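# Put phone on comic book, closed laptop on stand

## Task

Place the phone so it lies flat with all of it resting on the comic book, and place the closed laptop on the laptop stand with its top side facing up and one of its long edges pressed against the stand's lips; at the end neither arm may be in contact with the phone or the laptop.

## Robot and tools

Robot: two arms, left_arm and right_arm, each with a two-finger parallel gripper. Two head cameras, cam_head_left and cam_head_right, each 896x504 pixels. A loose object may occasionally get nudged by something outside the robot. Nothing may end up off the table.

Frame: all printed hand positions, velocities and targets use the scene frame. Its origin sits at table-top height, halfway between the two nominal arm bases; +x points out over the table, +z up, and left_arm is on the +y side. Arm names do not match image left/right. Actual bases sit slightly off their nominal spots; a BASES line, if present, gives the calibrated spot. Printed hand position and orientation may be wrong by a few cm, more at long reach. The fingers point along the gripper's +z axis and spread along its y axis. end_effector_position (m) is the point between the pads, roughly 1 cm short of the fingertips; end_effector_quat_wxyz is the orientation.

execute_actions(actions, cameras): actions is a list of up to 15 actions; each action is a table of 1 to 15 rows, each row one 1/30 s step; if short, its last row repeats to fill 15 steps. Every row is 14 numbers in [-1, 1]: left_arm dx, dy, dz, rx, ry, rz, opening, then right_arm in the same order, always all 14. dx..rz are an offset, along scene axes, from that arm's Hand target as it was when the action began (every row counts from that same start, not from the row before); rotation turns about the Hand target position, and rx, ry, rz form one rotation vector. Scale: 1.0 = 0.6 m or 180 degrees. A translation longer than 1.0 may be shortened. Repeating an offset in a later action moves further. Opening is absolute: +1 fully open (0.094 m), -1 shut. Sending six zeros re-commands an arm's current Hand target; also send the opening you want, since 0 is a real command (half open). An empty actions list just returns state and images.

move(target, speed, blend, opening_speed, blocking, cameras): target is one 14-number row or a list of up to 15 rows, same layout and scale as above; each row is an offset from the Hand targets at the move's start, not from the previous row. Grippers travel in straight lines, turn the shorter way, and all arrive together; a move lasts at least 0.5 s and is cut at 10 s. speed: m/s, 0.002 to 4.3, default 0.25, one value or one per target; rotation is capped at twice that in rad/s. blend (m, per target or one value) rounds corners in a list; 0 default. opening_speed: rate of the opening change per second on the -1..+1 scale, at least 0.2; use a low value when closing on something fragile. blocking=false returns after about 0.5 s while the motion continues. Moves do not avoid obstacles or the other arm, and faster moves lag, stray and strike harder. Avoid paths near an arm's own base; go around it. A changed opening on a later list target is applied only once everything is at rest there. The result adds a move: line with the ending (done, off_target, moving, held, fault) and limits (paced = commanded pose clipped, held = steps withheld). done means at rest within 10 mm and 2 degrees; it says nothing about contact.

wait(seconds 0 to 10, cameras): lets time run with the last commands held; a running move keeps going. stop(cameras): brakes a running move; it needs room to slow down. zoom_image(camera, region [x0, y0, x1, y1] in pixels, top-left origin, at most 504x504): enlarges part of that camera's newest image. finished_scene(scene): integer, the current scene's number; ends the scene for good, so only call it when both placements are complete and both grippers are clear.

Control notes: the commanded orientation is clipped each step to within 40 degrees of the measured one. Hand target is the last command after clipping. Friction and weight can leave a gripper a centimetre or more from its target without any contact; the next action, even all zeros, asks again, and a remaining gap can be sent as an extra offset. A blocked arm keeps pressing until commanded back past its gripper. The clearance check may hold commands that bring one arm near the other's forearm, but does not guard gripper-to-gripper contact, so keep grippers apart; clashes between arms can fail the task, as can one gripper closing on the other's fingers.

Gripping: grip_measured uses the opening scale and reads up to about 2.7 mm wide when empty. On a hard part it reads about 3 mm narrower (or up to 1.4 mm wider); commanding roughly 0.05 below the touch reading (0.11+ for small or round parts) gives full force, about 50 to 64 N per pad. To release, command well above grip_measured. grip_effort_nm is motor effort in N m (negative closing) and is not pad force.

Readings: Joint positions (rad, gripper last in m), Joint velocities (within noise means still), Joint torques (N m, include gravity; numbers 3 and 4 wrap at ±28). Joint ranges: waist -2.880 to 2.880, shoulder 0.000 to 3.142, elbow 0.000 to 3.019 (straight at 2.964), wrist pitch -1.693 to 1.571, wrist yaw -1.571 to 1.571, wrist roll -2.094 to 2.094.

Avoid: dropping things, releasing moving parts, fast impacts, hard pushes, and holding loads or stretched poses for long. Motors heat; a MOTOR HOT line appears at 85 °C, and at 100 °C that arm goes limp and drops for 30 to 60 s or more (OVER-TEMPERATURE FAULT). Any arm stop is costly.

Each tool is called after ">>>" in YAML: its name, and indented under it one key for each argument.

## Session

>>> execute_actions:
  actions: []

Scene clock: 0.00 s.
left_arm: end_effector_position=(+0.4917, +0.7724, +0.2723) grip_measured=+1.000 grip_effort_nm=n/a end_effector_quat_wxyz=(+0.538, +0.343, +0.763, +0.102) | right_arm: end_effector_position=(+0.0817, -0.5453, +0.1551) grip_measured=+1.000 grip_effort_nm=n/a end_effector_quat_wxyz=(-0.018, +0.931, +0.365, +0.017)
Joint positions: left_arm=[1.045 1.959 1.826 -0.901 1.086 1.589 0.094] | right_arm=[-1.159 1.068 0.818 -1.355 -0.035 1.239 0.094]
Joint velocities: within noise
Joint torques (N m): no reading
Motor temperatures (°C): left_arm=[23 25 27 24 28 25 28] | right_arm=[27 30 27 25 24 24 25]
Heat: left arm: hottest wrist yaw 28 °C; right arm: hottest shoulder 30 °C.
Hand target: left_arm +0.4939, +0.7763, +0.2941; +0.539, +0.352, +0.755, +0.121 | right_arm +0.0850, -0.5527, +0.1634; -0.006, +0.931, +0.366, +0.017
Tool commands: left_gripper/opening=+1.0 right_gripper/opening=+1.0

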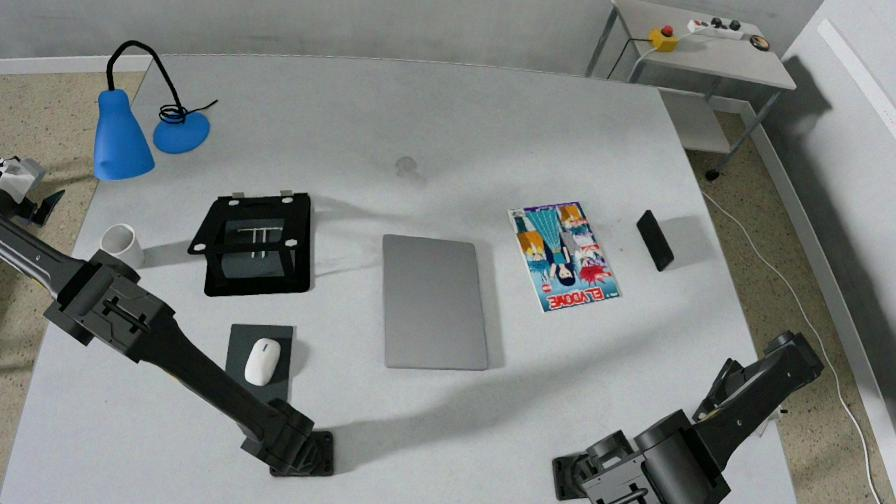

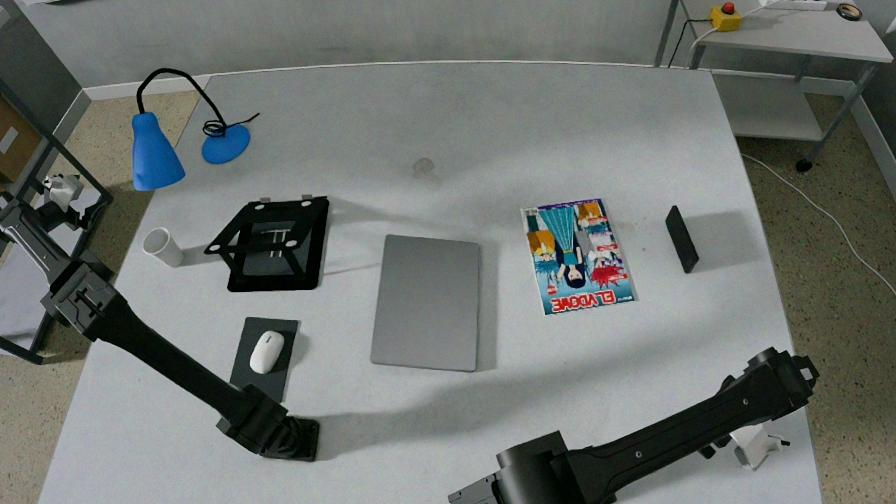

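>>> zoom_image:
  camera: "cam_head_left"
  region: [170, 170, 350, 310]

>>> zoom_image:
  camera: "cam_head_right"
  region: [180, 170, 360, 310]

>>> zoom_image:
  camera: "cam_head_left"
  region: [500, 180, 720, 320]

>>> zoom_image:
  camera: "cam_head_right"
  region: [510, 180, 730, 320]

>>> zoom_image:
  camera: "cam_head_left"
  region: [360, 220, 520, 380]

Scaled by 2.800.

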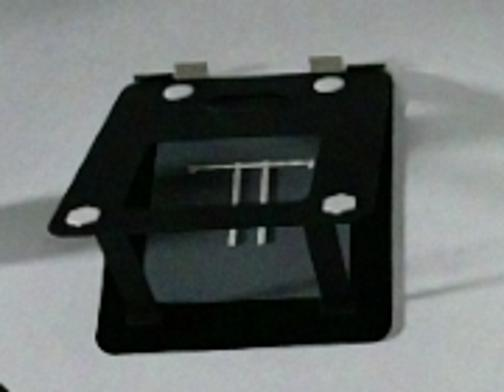

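Scaled by 2.800.

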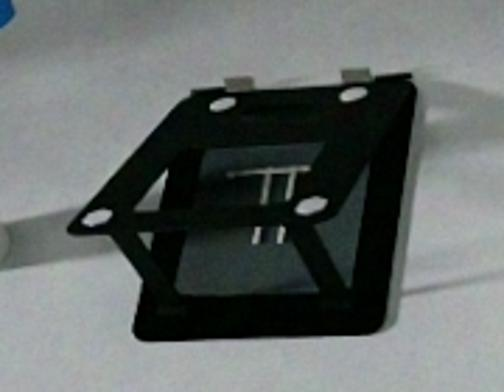

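Scaled by 2.291.

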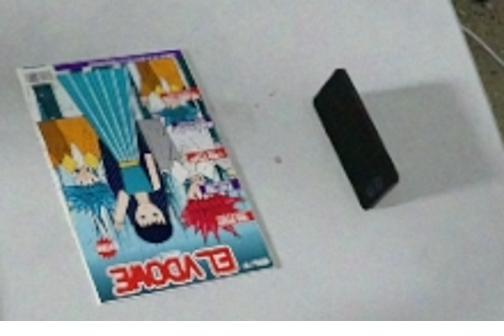

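Scaled by 2.291.

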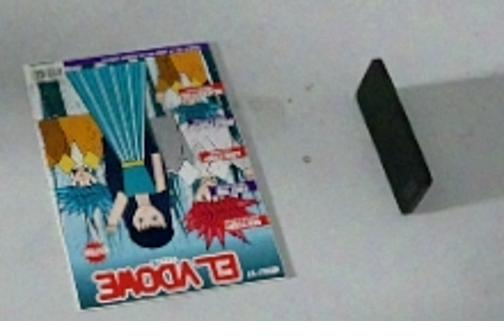

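Scaled by 3.150.

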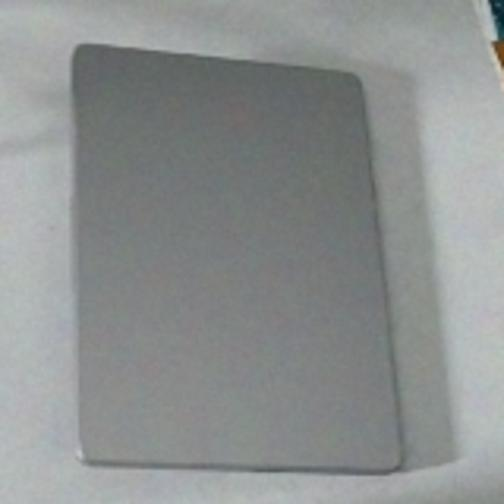

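>>> zoom_image:
  camera: "cam_head_left"
  region: [370, 320, 500, 390]

>>> zoom_image:
  camera: "cam_head_right"
  region: [360, 320, 490, 390]

>>> zoom_image:
  camera: "cam_head_right"
  region: [360, 225, 520, 385]

>>> zoom_image:
  camera: "cam_head_left"
  region: [620, 190, 740, 290]

>>> zoom_image:
  camera: "cam_head_right"
  region: [640, 190, 760, 290]

Scaled by 3.877.

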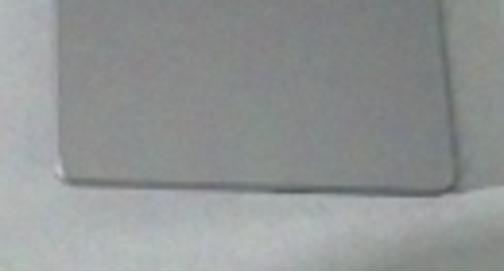

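Scaled by 3.877.

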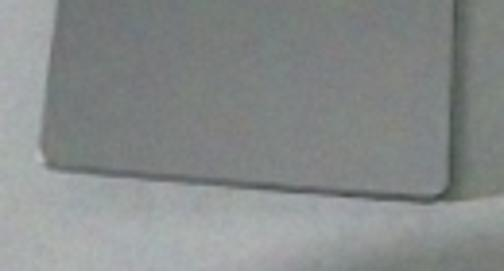

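Scaled by 3.150.

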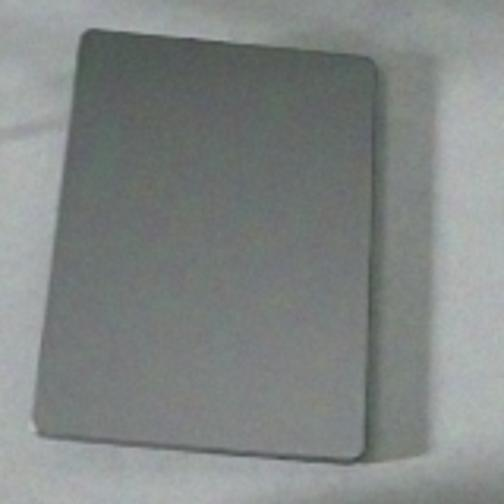

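Scaled by 4.200.

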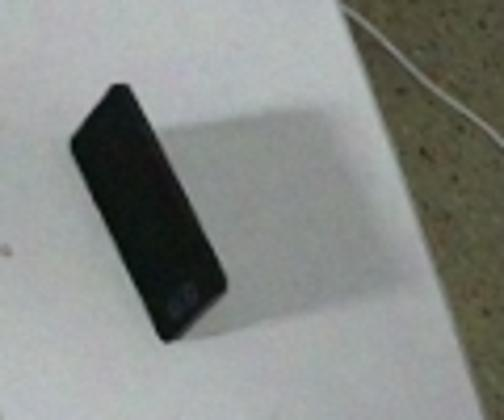

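Scaled by 4.200.

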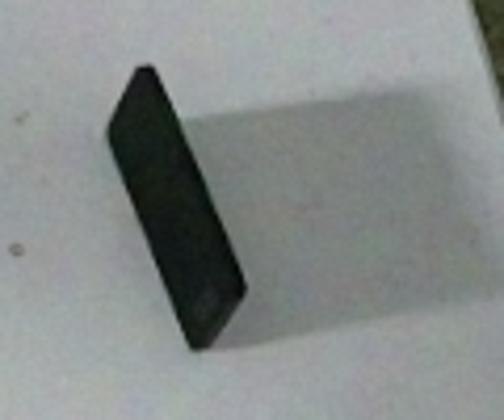

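>>> move:
  target: [0,0,0,0,0,0,1, 0.35,0,0.15,0,0,0,1]

Scene clock: 32.90 s.
left_arm: end_effector_position=(+0.4917, +0.7724, +0.2723) grip_measured=+1.000 grip_effort_nm=0.022 end_effector_quat_wxyz=(+0.538, +0.343, +0.763, +0.102) | right_arm: end_effector_position=(+0.2789, -0.5443, +0.2381) grip_measured=+1.000 grip_effort_nm=-0.007 end_effector_quat_wxyz=(-0.019, +0.931, +0.365, +0.011)
Joint positions: left_arm=[1.045 1.959 1.826 -0.901 1.086 1.589 0.094] | right_arm=[-0.673 1.367 1.285 -1.511 -0.038 1.726 0.094]
Joint velocities: within noise
Joint torques (N m): left_arm=[-1.73 -23.53 13.74 1.18 0.51 -0.03] | right_arm=[1.14 -10.75 12.72 -0.28 0.14 0.27]
Motor temperatures (°C): left_arm=[23 28 30 24 28 24 27] | right_arm=[27 30 33 25 24 24 25]
Heat: left arm: hottest elbow 30 °C; right arm: hottest elbow 33 °C.
Hand target: left_arm +0.4939, +0.7763, +0.2941; +0.539, +0.352, +0.755, +0.121 | right_arm +0.2949, -0.5528, +0.2535; -0.006, +0.931, +0.365, +0.017
Off the commanded pose: left_arm 0.022 m, 3 deg | right_arm 0.024 m, 2 deg.
move: off_target (left_arm, right_arm)

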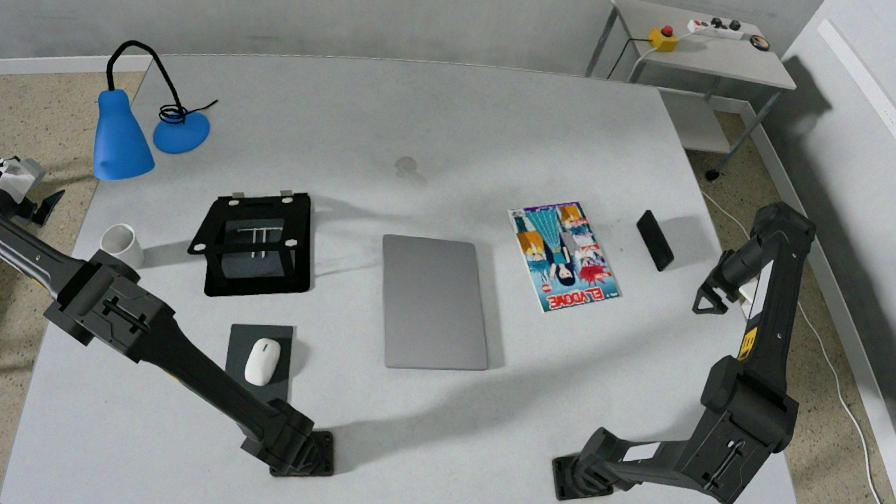

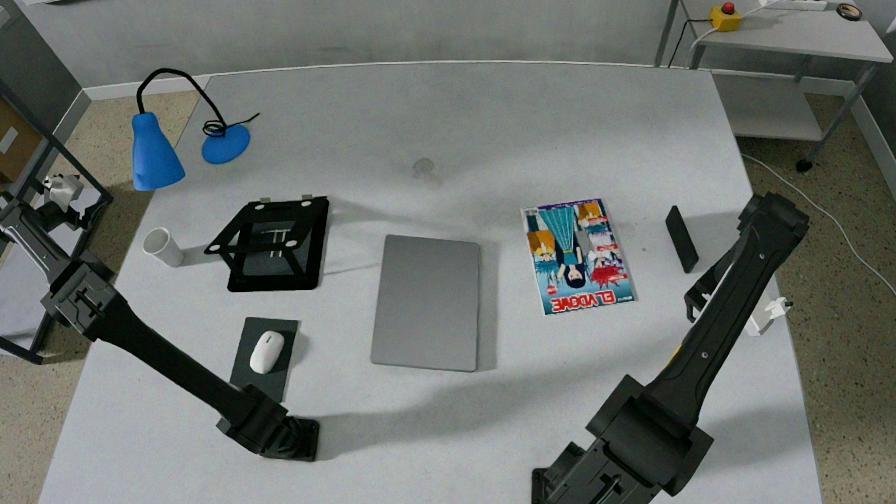

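>>> move:
  target: [-0.0733,-0.543,-0.0,-0.004,0.376,0.127,-1, 0.258,0.2,0,0,0,0,-1]

Scene clock: 46.00 s.
left_arm: end_effector_position=(+0.4435, +0.4506, +0.2779) grip_measured=-0.981 grip_effort_nm=-0.989 end_effector_quat_wxyz=(-0.011, +0.210, +0.978, -0.012) | right_arm: end_effector_position=(+0.4313, -0.4331, +0.2412) grip_measured=-0.991 grip_effort_nm=-0.496 end_effector_quat_wxyz=(-0.020, +0.923, +0.384, +0.011)
Joint positions: left_arm=[0.44 1.567 1.604 -1.64 0.004 0.891 0.001] | right_arm=[-0.283 1.589 1.534 -1.522 -0.045 2.075 0]
Joint velocities: within noise
Joint torques (N m): left_arm=[-2.49 -15.91 13.9 -0.14 -0.1 -0.08] | right_arm=[1.08 -14.62 12.72 -0.28 0.01 0.23]
Motor temperatures (°C): left_arm=[23 28 32 24 28 24 28] | right_arm=[27 31 34 25 24 24 25]
Heat: left arm: hottest elbow 32 °C; right arm: hottest elbow 34 °C.
Hand target: left_arm +0.4500, +0.4504, +0.2940; +0.000, +0.209, +0.978, -0.001 | right_arm +0.4497, -0.4327, +0.2534; -0.006, +0.931, +0.366, +0.017
Off the commanded pose: left_arm 0.017 m, 2 deg | right_arm 0.022 m, 3 deg.
joint sent to its limit (right arm) — joint 6 (wrist roll), upper limit. The joint targets are off in orientation, not in position.
move: off_target (left_arm, right_arm)

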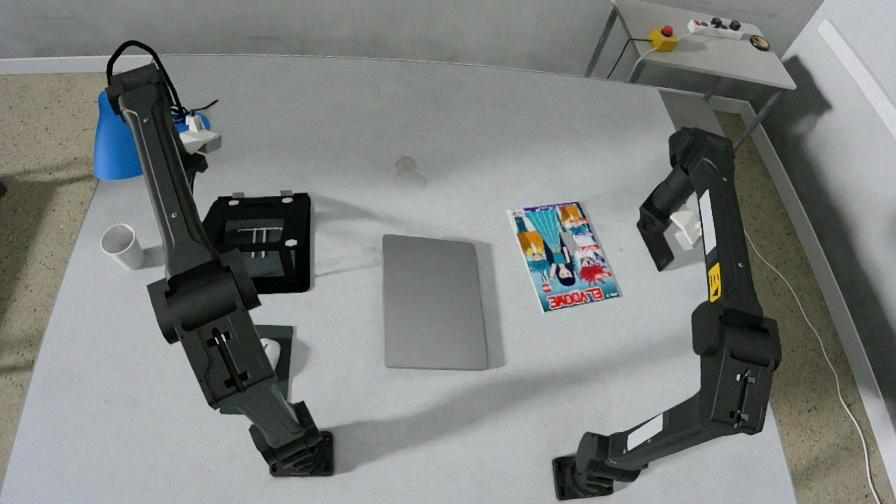

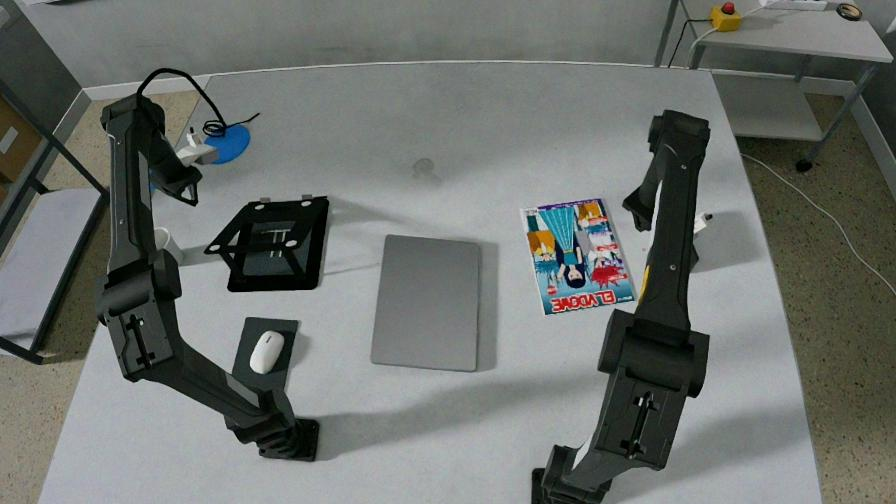

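>>> zoom_image:
  camera: "cam_head_left"
  region: [600, 110, 800, 310]

>>> zoom_image:
  camera: "cam_head_right"
  region: [580, 100, 780, 300]

>>> zoom_image:
  camera: "cam_head_left"
  region: [80, 30, 280, 230]

>>> zoom_image:
  camera: "cam_head_right"
  region: [80, 60, 280, 260]

Scaled by 2.520.

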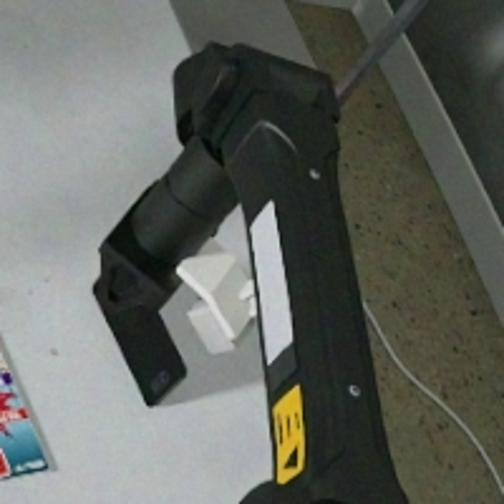

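Scaled by 2.520.

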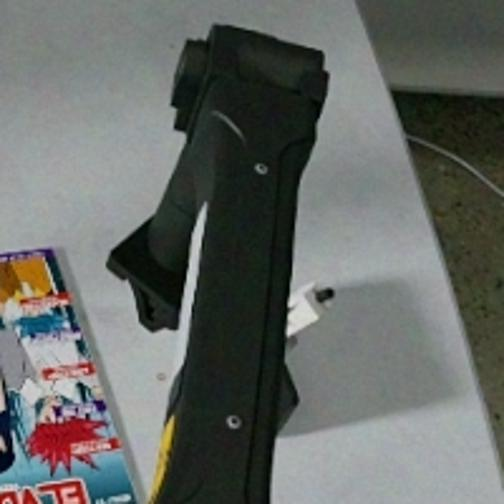

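Scaled by 2.520.

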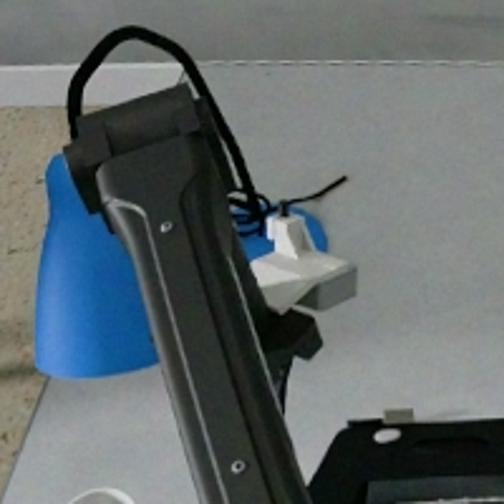

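Scaled by 2.520.

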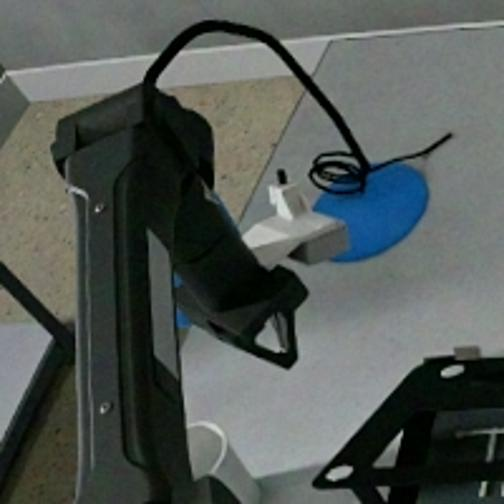

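>>> move:
  target: [-0.08,-0.6,-0.2,0,0,0,-1, -0.08,-0.1,-0.25,0,0,0,-1]

>>> zoom_image:
  camera: "cam_head_left"
  region: [200, 100, 500, 400]

>>> zoom_image:
  camera: "cam_head_right"
  region: [200, 100, 500, 400]

>>> zoom_image:
  camera: "cam_head_left"
  region: [600, 110, 800, 310]

>>> zoom_image:
  camera: "cam_head_right"
  region: [580, 100, 780, 300]

Scene clock: 59.67 s.
left_arm: end_effector_position=(+0.4014, +0.0933, +0.1793) grip_measured=-0.981 grip_effort_nm=-0.994 end_effector_quat_wxyz=(+0.000, +0.210, +0.978, -0.002) | right_arm: end_effector_position=(+0.4051, -0.4882, +0.1168) grip_measured=-0.991 grip_effort_nm=-0.496 end_effector_quat_wxyz=(+0.000, +0.930, +0.367, +0.025)
Joint positions: left_arm=[-0.409 1.41 1.172 -1.332 0.004 0.043 0.001] | right_arm=[-0.408 1.615 1.231 -1.15 -0.035 1.987 0]
Joint velocities: within noise
Joint torques (N m): left_arm=[-2.2 -11.99 9.65 0.94 -0.14 -0.07] | right_arm=[-0.32 -14.97 6.82 0.49 0.13 0.08]
Motor temperatures (°C): left_arm=[23 28 34 24 28 24 28] | right_arm=[27 31 37 25 24 24 25]
Heat: left arm: hottest elbow 34 °C; right arm: hottest elbow 37 °C.
Hand target: left_arm +0.4020, +0.0904, +0.1739; +0.000, +0.209, +0.978, +0.000 | right_arm +0.4016, -0.4927, +0.1034; -0.006, +0.931, +0.365, +0.017
Off the commanded pose: left_arm 0.006 m, 0 deg | right_arm 0.015 m, 1 deg.
move: off_target (right_arm)

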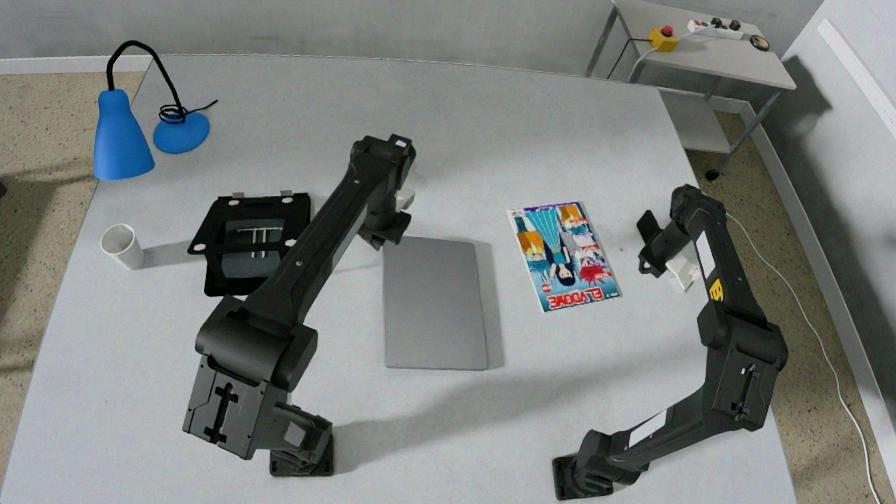

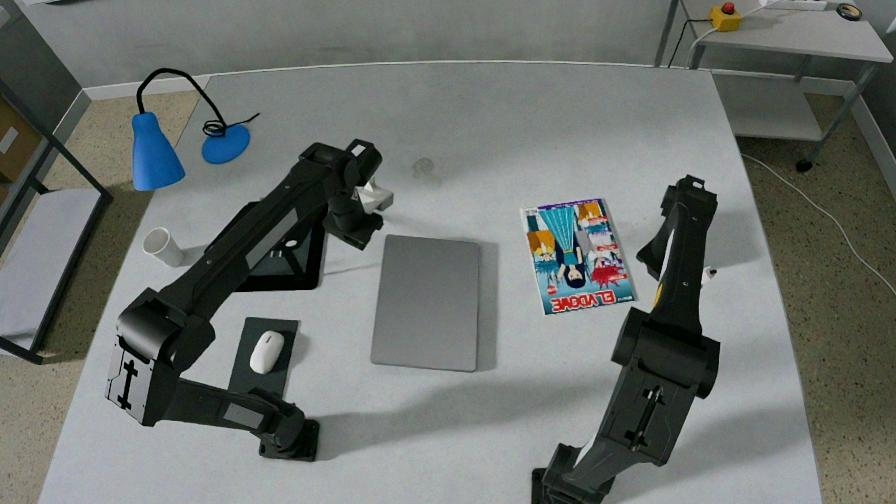

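Scaled by 1.680.

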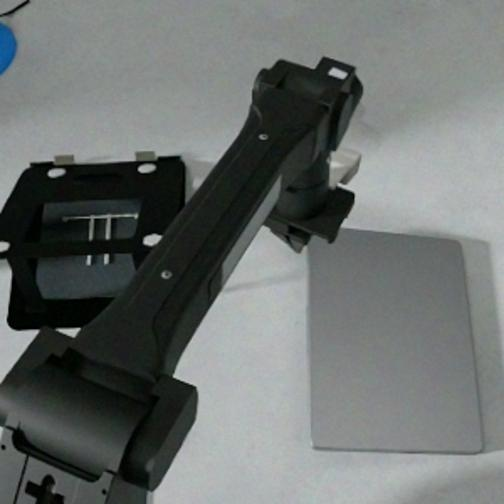

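Scaled by 1.680.

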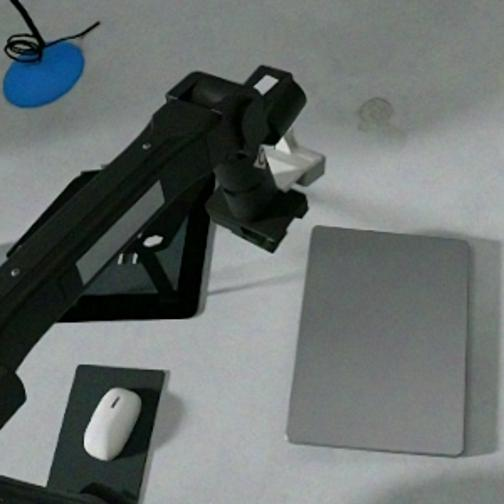

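Scaled by 2.520.

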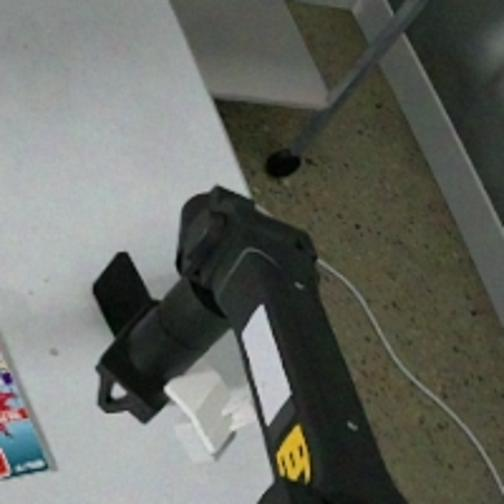

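Scaled by 2.520.

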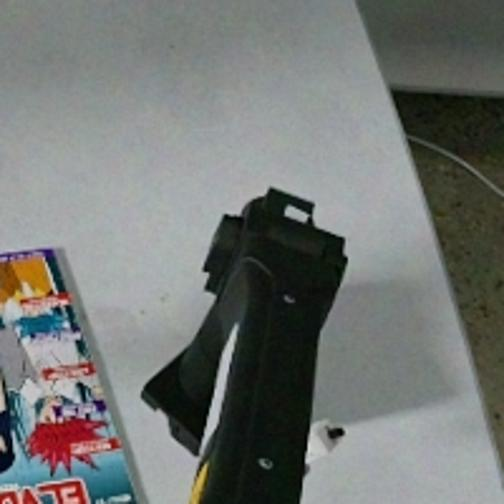

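>>> move:
  target: [-0.337,0.6,0.2,0,0,0,-1, -0.253,-0.012,0.244,-0.389,-0.182,0.708,1]

Scene clock: 101.27 s.
left_arm: end_effector_position=(+0.1930, +0.4367, +0.2687) grip_measured=-0.981 grip_effort_nm=-0.989 end_effector_quat_wxyz=(-0.009, +0.212, +0.977, -0.012) | right_arm: end_effector_position=(+0.2438, -0.4844, +0.2251) grip_measured=+0.999 grip_effort_nm=0.061 end_effector_quat_wxyz=(+0.474, -0.047, +0.878, +0.049)
Joint positions: left_arm=[0.845 1.014 1.083 -1.67 -0.004 1.301 0.001] | right_arm=[-0.991 0.851 0.643 -0.796 -0.867 -0.825 0.094]
Joint velocities: within noise
Joint torques (N m): left_arm=[0.15 -5.48 16.85 -0.32 0.13 0.09] | right_arm=[-0.32 -3.6 13.34 0.54 -0.47 0.09]
Motor temperatures (°C): left_arm=[23 27 34 24 27 24 29] | right_arm=[27 32 35 25 24 23 25]
Heat: left arm: hottest elbow 34 °C; right arm: hottest elbow 35 °C.
Hand target: left_arm +0.1998, +0.4504, +0.2941; +0.000, +0.209, +0.978, +0.000 | right_arm +0.2498, -0.5000, +0.2497; +0.483, -0.054, +0.873, +0.031
Off the commanded pose: left_arm 0.030 m, 2 deg | right_arm 0.030 m, 2 deg.
joint sent to its limit (left arm) — joint 4 (wrist pitch), lower limit. The joint targets still meet the commanded pose.
move: off_target (left_arm, right_arm)

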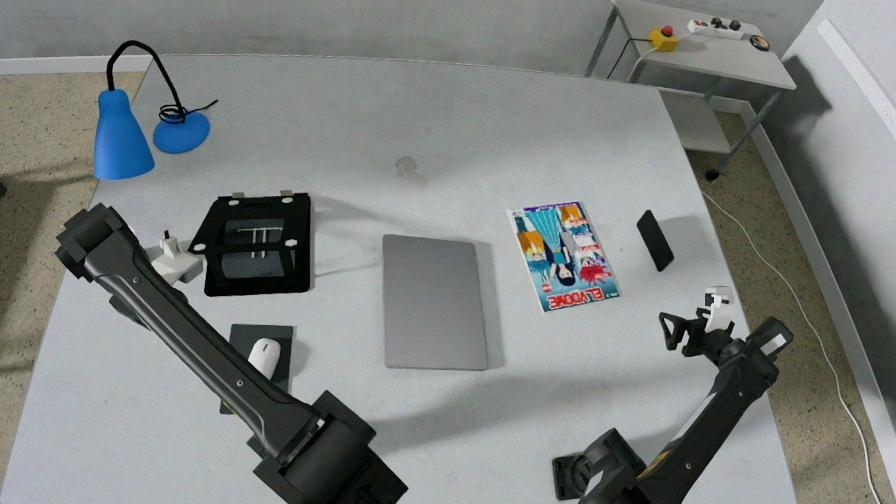

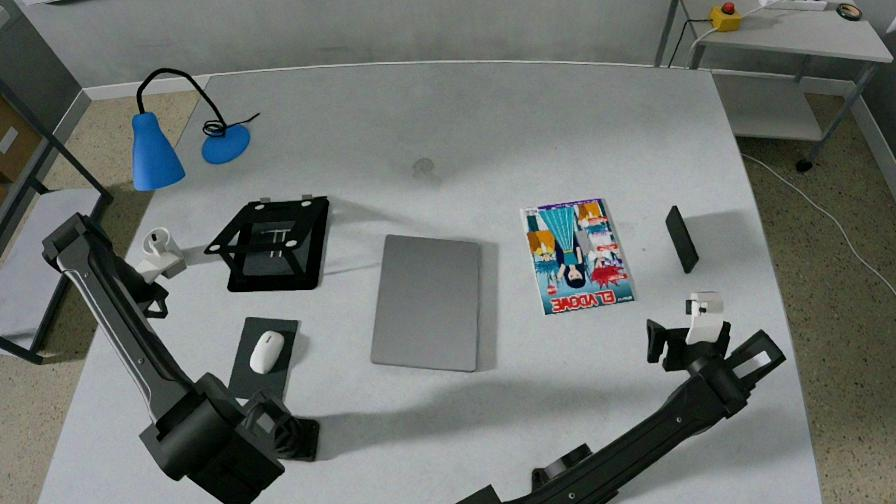

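>>> move:
  target: [0,0,0,0,0,0,-1, 0.217,-0.117,-0.233,0,0,0,1]

>>> zoom_image:
  camera: "cam_head_left"
  region: [600, 180, 800, 380]

>>> zoom_image:
  camera: "cam_head_right"
  region: [620, 180, 820, 380]

Scene clock: 107.90 s.
left_arm: end_effector_position=(+0.1929, +0.4368, +0.2687) grip_measured=-0.981 grip_effort_nm=-0.989 end_effector_quat_wxyz=(-0.009, +0.212, +0.977, -0.012) | right_arm: end_effector_position=(+0.3603, -0.5575, +0.0962) grip_measured=+0.999 grip_effort_nm=0.056 end_effector_quat_wxyz=(+0.471, -0.043, +0.880, +0.043)
Joint positions: left_arm=[0.845 1.014 1.083 -1.67 -0.004 1.302 0.001] | right_arm=[-0.83 1.45 0.675 -0.087 -0.754 -0.631 0.094]
Joint velocities: within noise
Joint torques (N m): left_arm=[0.15 -5.36 16.88 -0.18 0.11 0.05] | right_arm=[1.44 -10.29 10.59 1.68 -0.27 0.21]
Motor temperatures (°C): left_arm=[23 27 35 24 27 24 29] | right_arm=[27 32 37 25 24 23 25]
Heat: left arm: hottest elbow 35 °C; right arm: hottest elbow 37 °C.
Hand target: left_arm +0.1997, +0.4505, +0.2941; +0.000, +0.209, +0.978, +0.000 | right_arm +0.3801, -0.5703, +0.1101; +0.483, -0.054, +0.873, +0.031
Off the commanded pose: left_arm 0.030 m, 2 deg | right_arm 0.027 m, 2 deg.
joint sent to its limit (left arm) — joint 4 (wrist pitch), lower limit. The joint targets still meet the commanded pose.
move: off_target (left_arm, right_arm)

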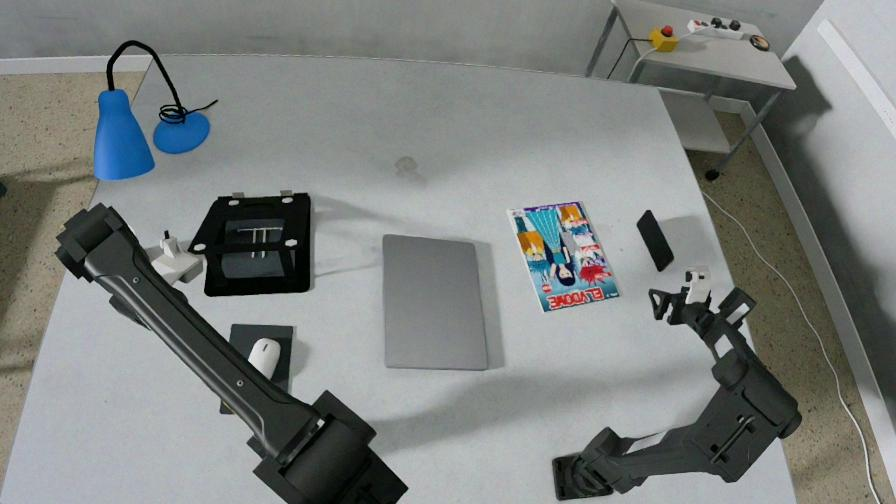

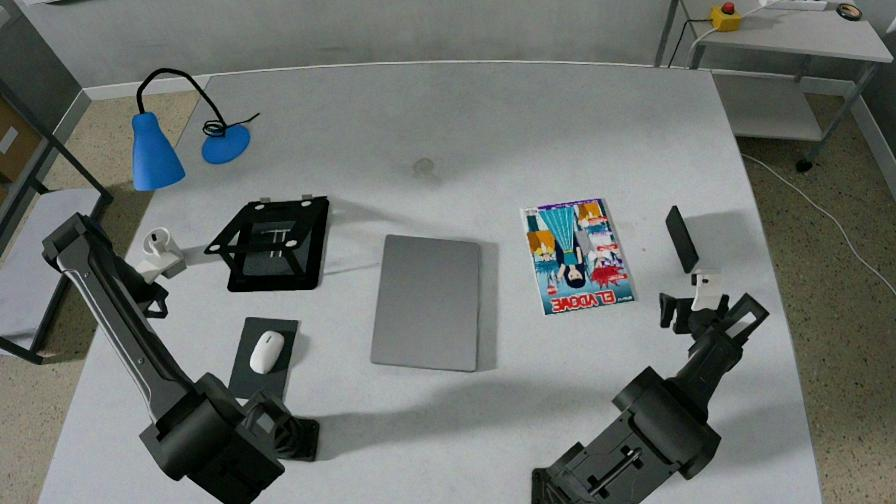

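Scaled by 2.520.

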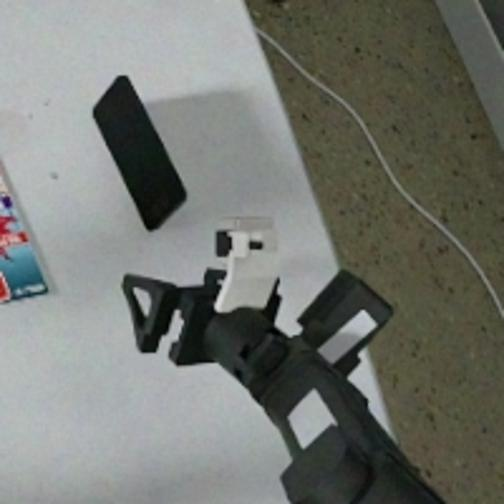

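Scaled by 2.520.

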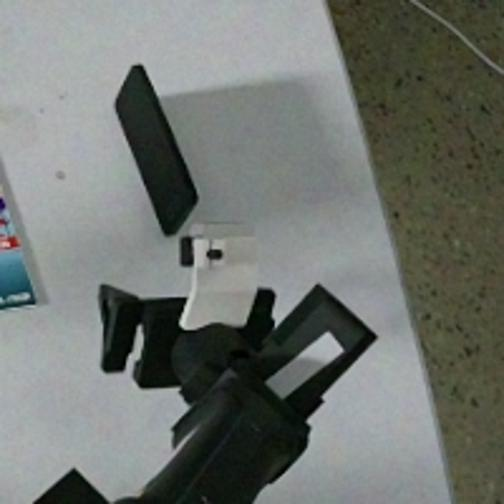

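>>> move:
  target: [0,0,0,0,0,0,-1, 0.05,-0.05,0,0,0,0,1]

>>> zoom_image:
  camera: "cam_head_left"
  region: [600, 180, 800, 380]

>>> zoom_image:
  camera: "cam_head_right"
  region: [620, 180, 820, 380]

Scene clock: 117.43 s.
left_arm: end_effector_position=(+0.1929, +0.4368, +0.2687) grip_measured=-0.981 grip_effort_nm=-0.994 end_effector_quat_wxyz=(-0.009, +0.212, +0.977, -0.012) | right_arm: end_effector_position=(+0.3905, -0.5885, +0.0990) grip_measured=+0.999 grip_effort_nm=0.051 end_effector_quat_wxyz=(+0.475, -0.045, +0.878, +0.038)
Joint positions: left_arm=[0.845 1.014 1.083 -1.67 -0.004 1.302 0.001] | right_arm=[-0.827 1.545 0.787 -0.087 -0.752 -0.627 0.094]
Joint velocities: within noise
Joint torques (N m): left_arm=[0.26 -5.66 16.96 -0.24 0.13 0.07] | right_arm=[1.44 -12.1 10.89 1.17 -0.25 0.24]
Motor temperatures (°C): left_arm=[23 27 37 24 27 24 29] | right_arm=[27 32 37 25 24 23 25]
Heat: left arm: hottest elbow 37 °C; right arm: hottest elbow 37 °C.
Hand target: left_arm +0.1997, +0.4505, +0.2941; +0.000, +0.209, +0.978, +0.000 | right_arm +0.4101, -0.6002, +0.1099; +0.483, -0.054, +0.873, +0.031
Off the commanded pose: left_arm 0.030 m, 2 deg | right_arm 0.025 m, 2 deg.
joint sent to its limit (left arm) — joint 4 (wrist pitch), lower limit. The joint targets still meet the commanded pose.
move: off_target (left_arm, right_arm)

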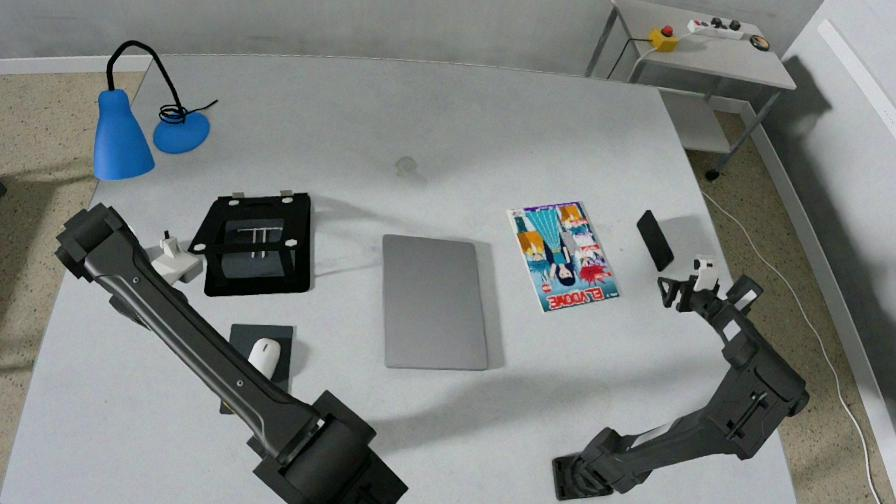

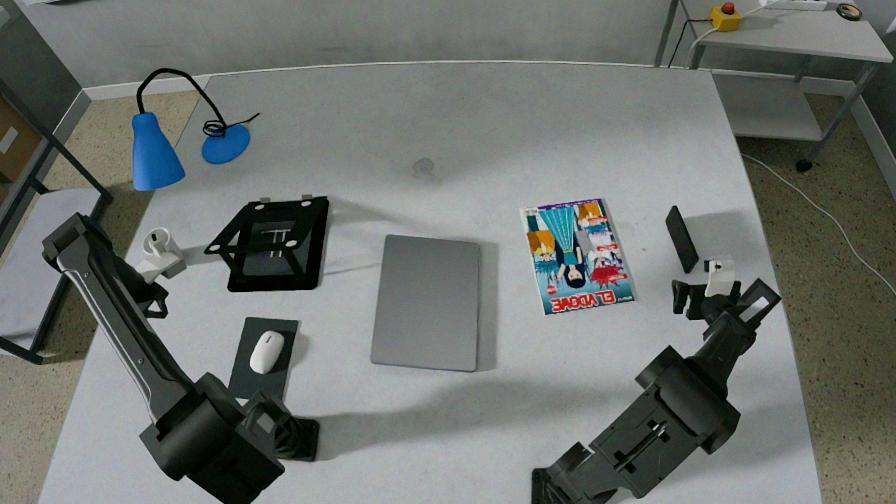

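Scaled by 2.520.

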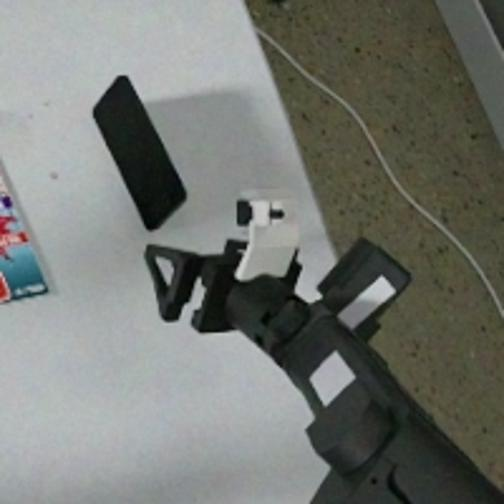

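Scaled by 2.520.

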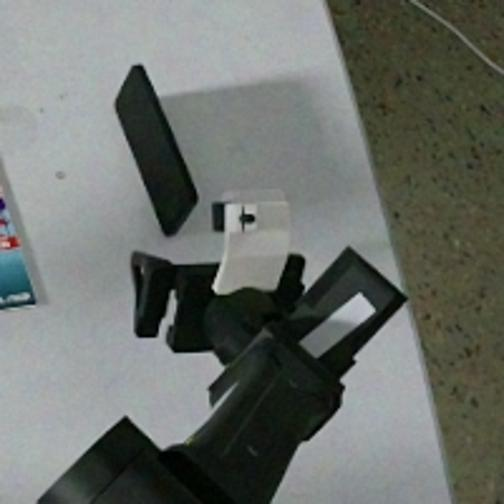

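>>> move:
  target: [0,0,0,0,0,0,-1, 0.1625,0.01,-0.082,0,0,0.015,1]
  speed: 0.12

>>> zoom_image:
  camera: "cam_head_left"
  region: [600, 180, 800, 380]

>>> zoom_image:
  camera: "cam_head_right"
  region: [620, 180, 820, 380]

Scene clock: 127.73 s.
left_arm: end_effector_position=(+0.1929, +0.4368, +0.2687) grip_measured=-0.981 grip_effort_nm=-0.989 end_effector_quat_wxyz=(-0.009, +0.212, +0.977, -0.012) | right_arm: end_effector_position=(+0.4863, -0.5842, +0.0526) grip_measured=+0.999 grip_effort_nm=0.056 end_effector_quat_wxyz=(+0.470, -0.067, +0.879, +0.052)
Joint positions: left_arm=[0.845 1.014 1.083 -1.67 -0.004 1.302 0.001] | right_arm=[-0.682 1.797 0.96 0.041 -0.685 -0.539 0.094]
Joint velocities: within noise
Joint torques (N m): left_arm=[-0.5 -4.89 16.99 -0.02 0.17 0.11] | right_arm=[1.14 -16.26 10.35 1.72 -0.21 0.2]
Motor temperatures (°C): left_arm=[23 26 39 24 27 24 29] | right_arm=[27 32 37 25 24 23 25]
Heat: left arm: hottest elbow 39 °C; right arm: hottest elbow 37 °C.
Hand target: left_arm +0.1997, +0.4505, +0.2941; +0.000, +0.209, +0.978, +0.000 | right_arm +0.5076, -0.5942, +0.0609; +0.482, -0.074, +0.872, +0.042
Off the commanded pose: left_arm 0.030 m, 2 deg | right_arm 0.025 m, 2 deg.
joint sent to its limit (left arm) — joint 4 (wrist pitch), lower limit. The joint targets still meet the commanded pose.
move: off_target (left_arm, right_arm)

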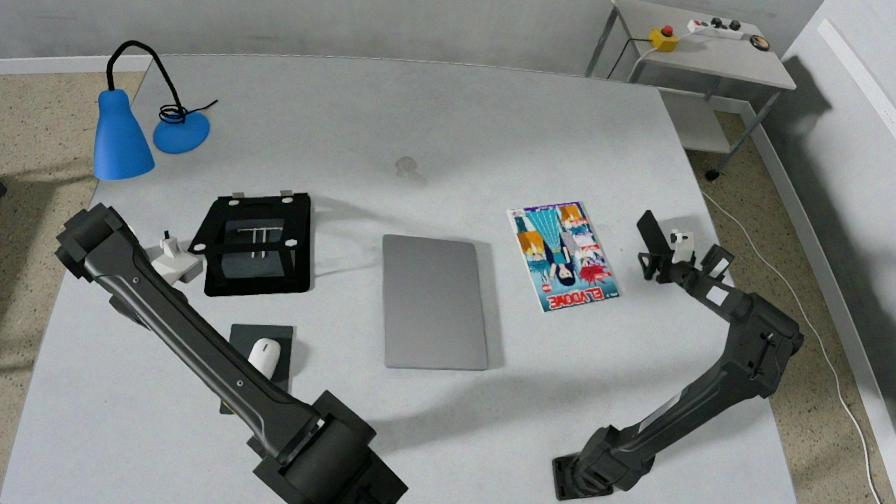

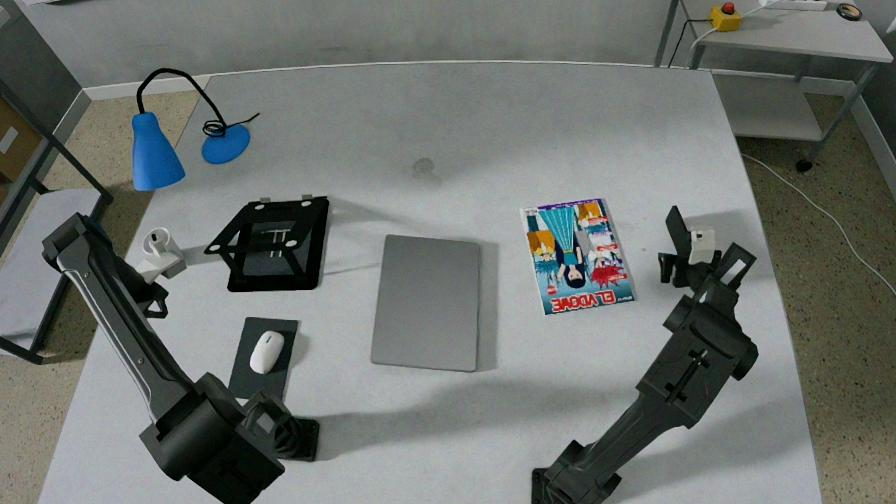

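Scaled by 2.520.

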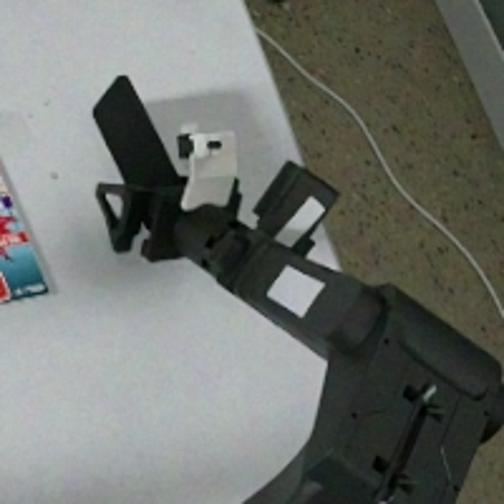

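Scaled by 2.520.

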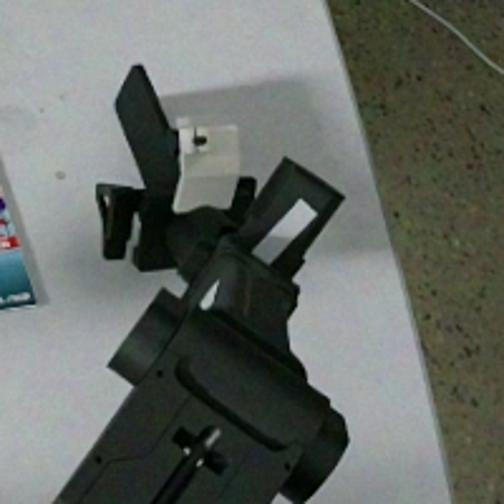

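>>> move:
  target: [0,0,0,0,0,0,-1, 0,0,0,0,0,0,-1]
  opening_speed: 0.5

>>> zoom_image:
  camera: "cam_head_left"
  region: [600, 180, 800, 380]

Scene clock: 137.20 s.
left_arm: end_effector_position=(+0.1929, +0.4368, +0.2687) grip_measured=-0.981 grip_effort_nm=-0.989 end_effector_quat_wxyz=(-0.009, +0.212, +0.977, -0.012) | right_arm: end_effector_position=(+0.4865, -0.5838, +0.0520) grip_measured=-0.990 grip_effort_nm=-0.471 end_effector_quat_wxyz=(+0.469, -0.067, +0.879, +0.052)
Joint positions: left_arm=[0.845 1.014 1.083 -1.67 -0.004 1.302 0.001] | right_arm=[-0.681 1.798 0.96 0.041 -0.685 -0.539 0]
Joint velocities: within noise
Joint torques (N m): left_arm=[0.21 -5.01 16.96 -0.23 0.16 0.09] | right_arm=[1.08 -15.97 10.25 1.73 -0.23 0.21]
Motor temperatures (°C): left_arm=[23 26 40 24 27 24 29] | right_arm=[27 33 37 25 24 23 25]
Heat: left arm: hottest elbow 40 °C; right arm: hottest elbow 37 °C.
Hand target: left_arm +0.1997, +0.4505, +0.2941; +0.000, +0.209, +0.978, +0.000 | right_arm +0.5077, -0.5941, +0.0608; +0.482, -0.074, +0.872, +0.042
Off the commanded pose: left_arm 0.030 m, 2 deg | right_arm 0.025 m, 2 deg.
joint sent to its limit (left arm) — joint 4 (wrist pitch), lower limit. The joint targets still meet the commanded pose.
move: off_target (left_arm, right_arm)

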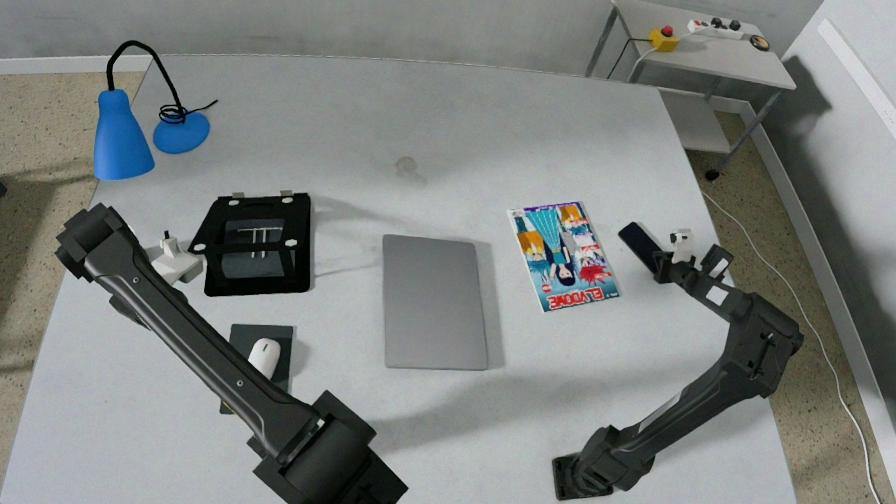

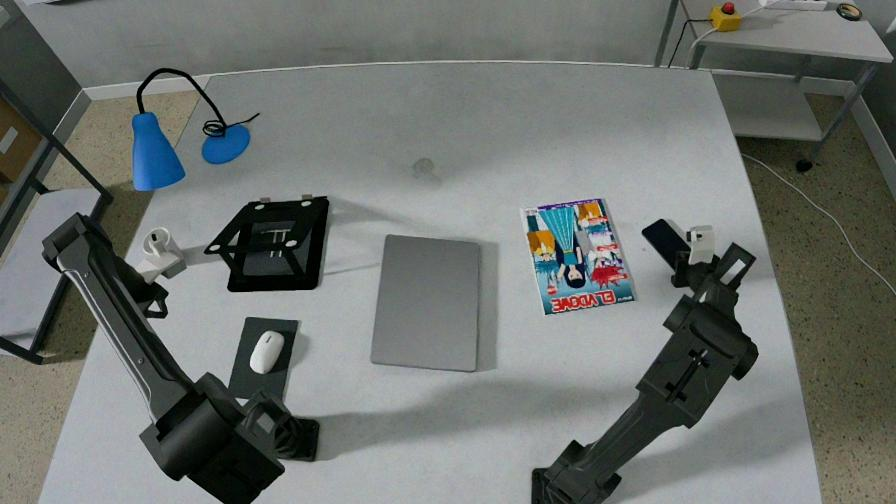

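Scaled by 2.520.

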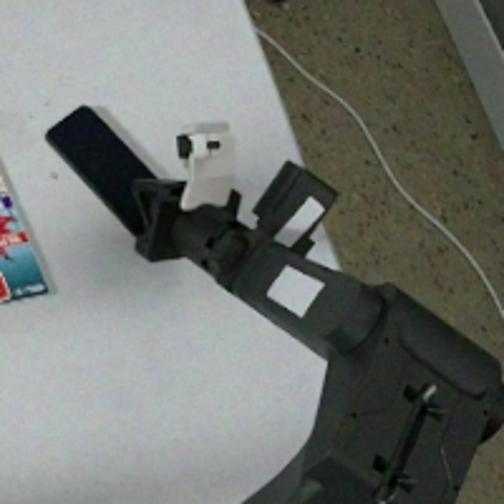

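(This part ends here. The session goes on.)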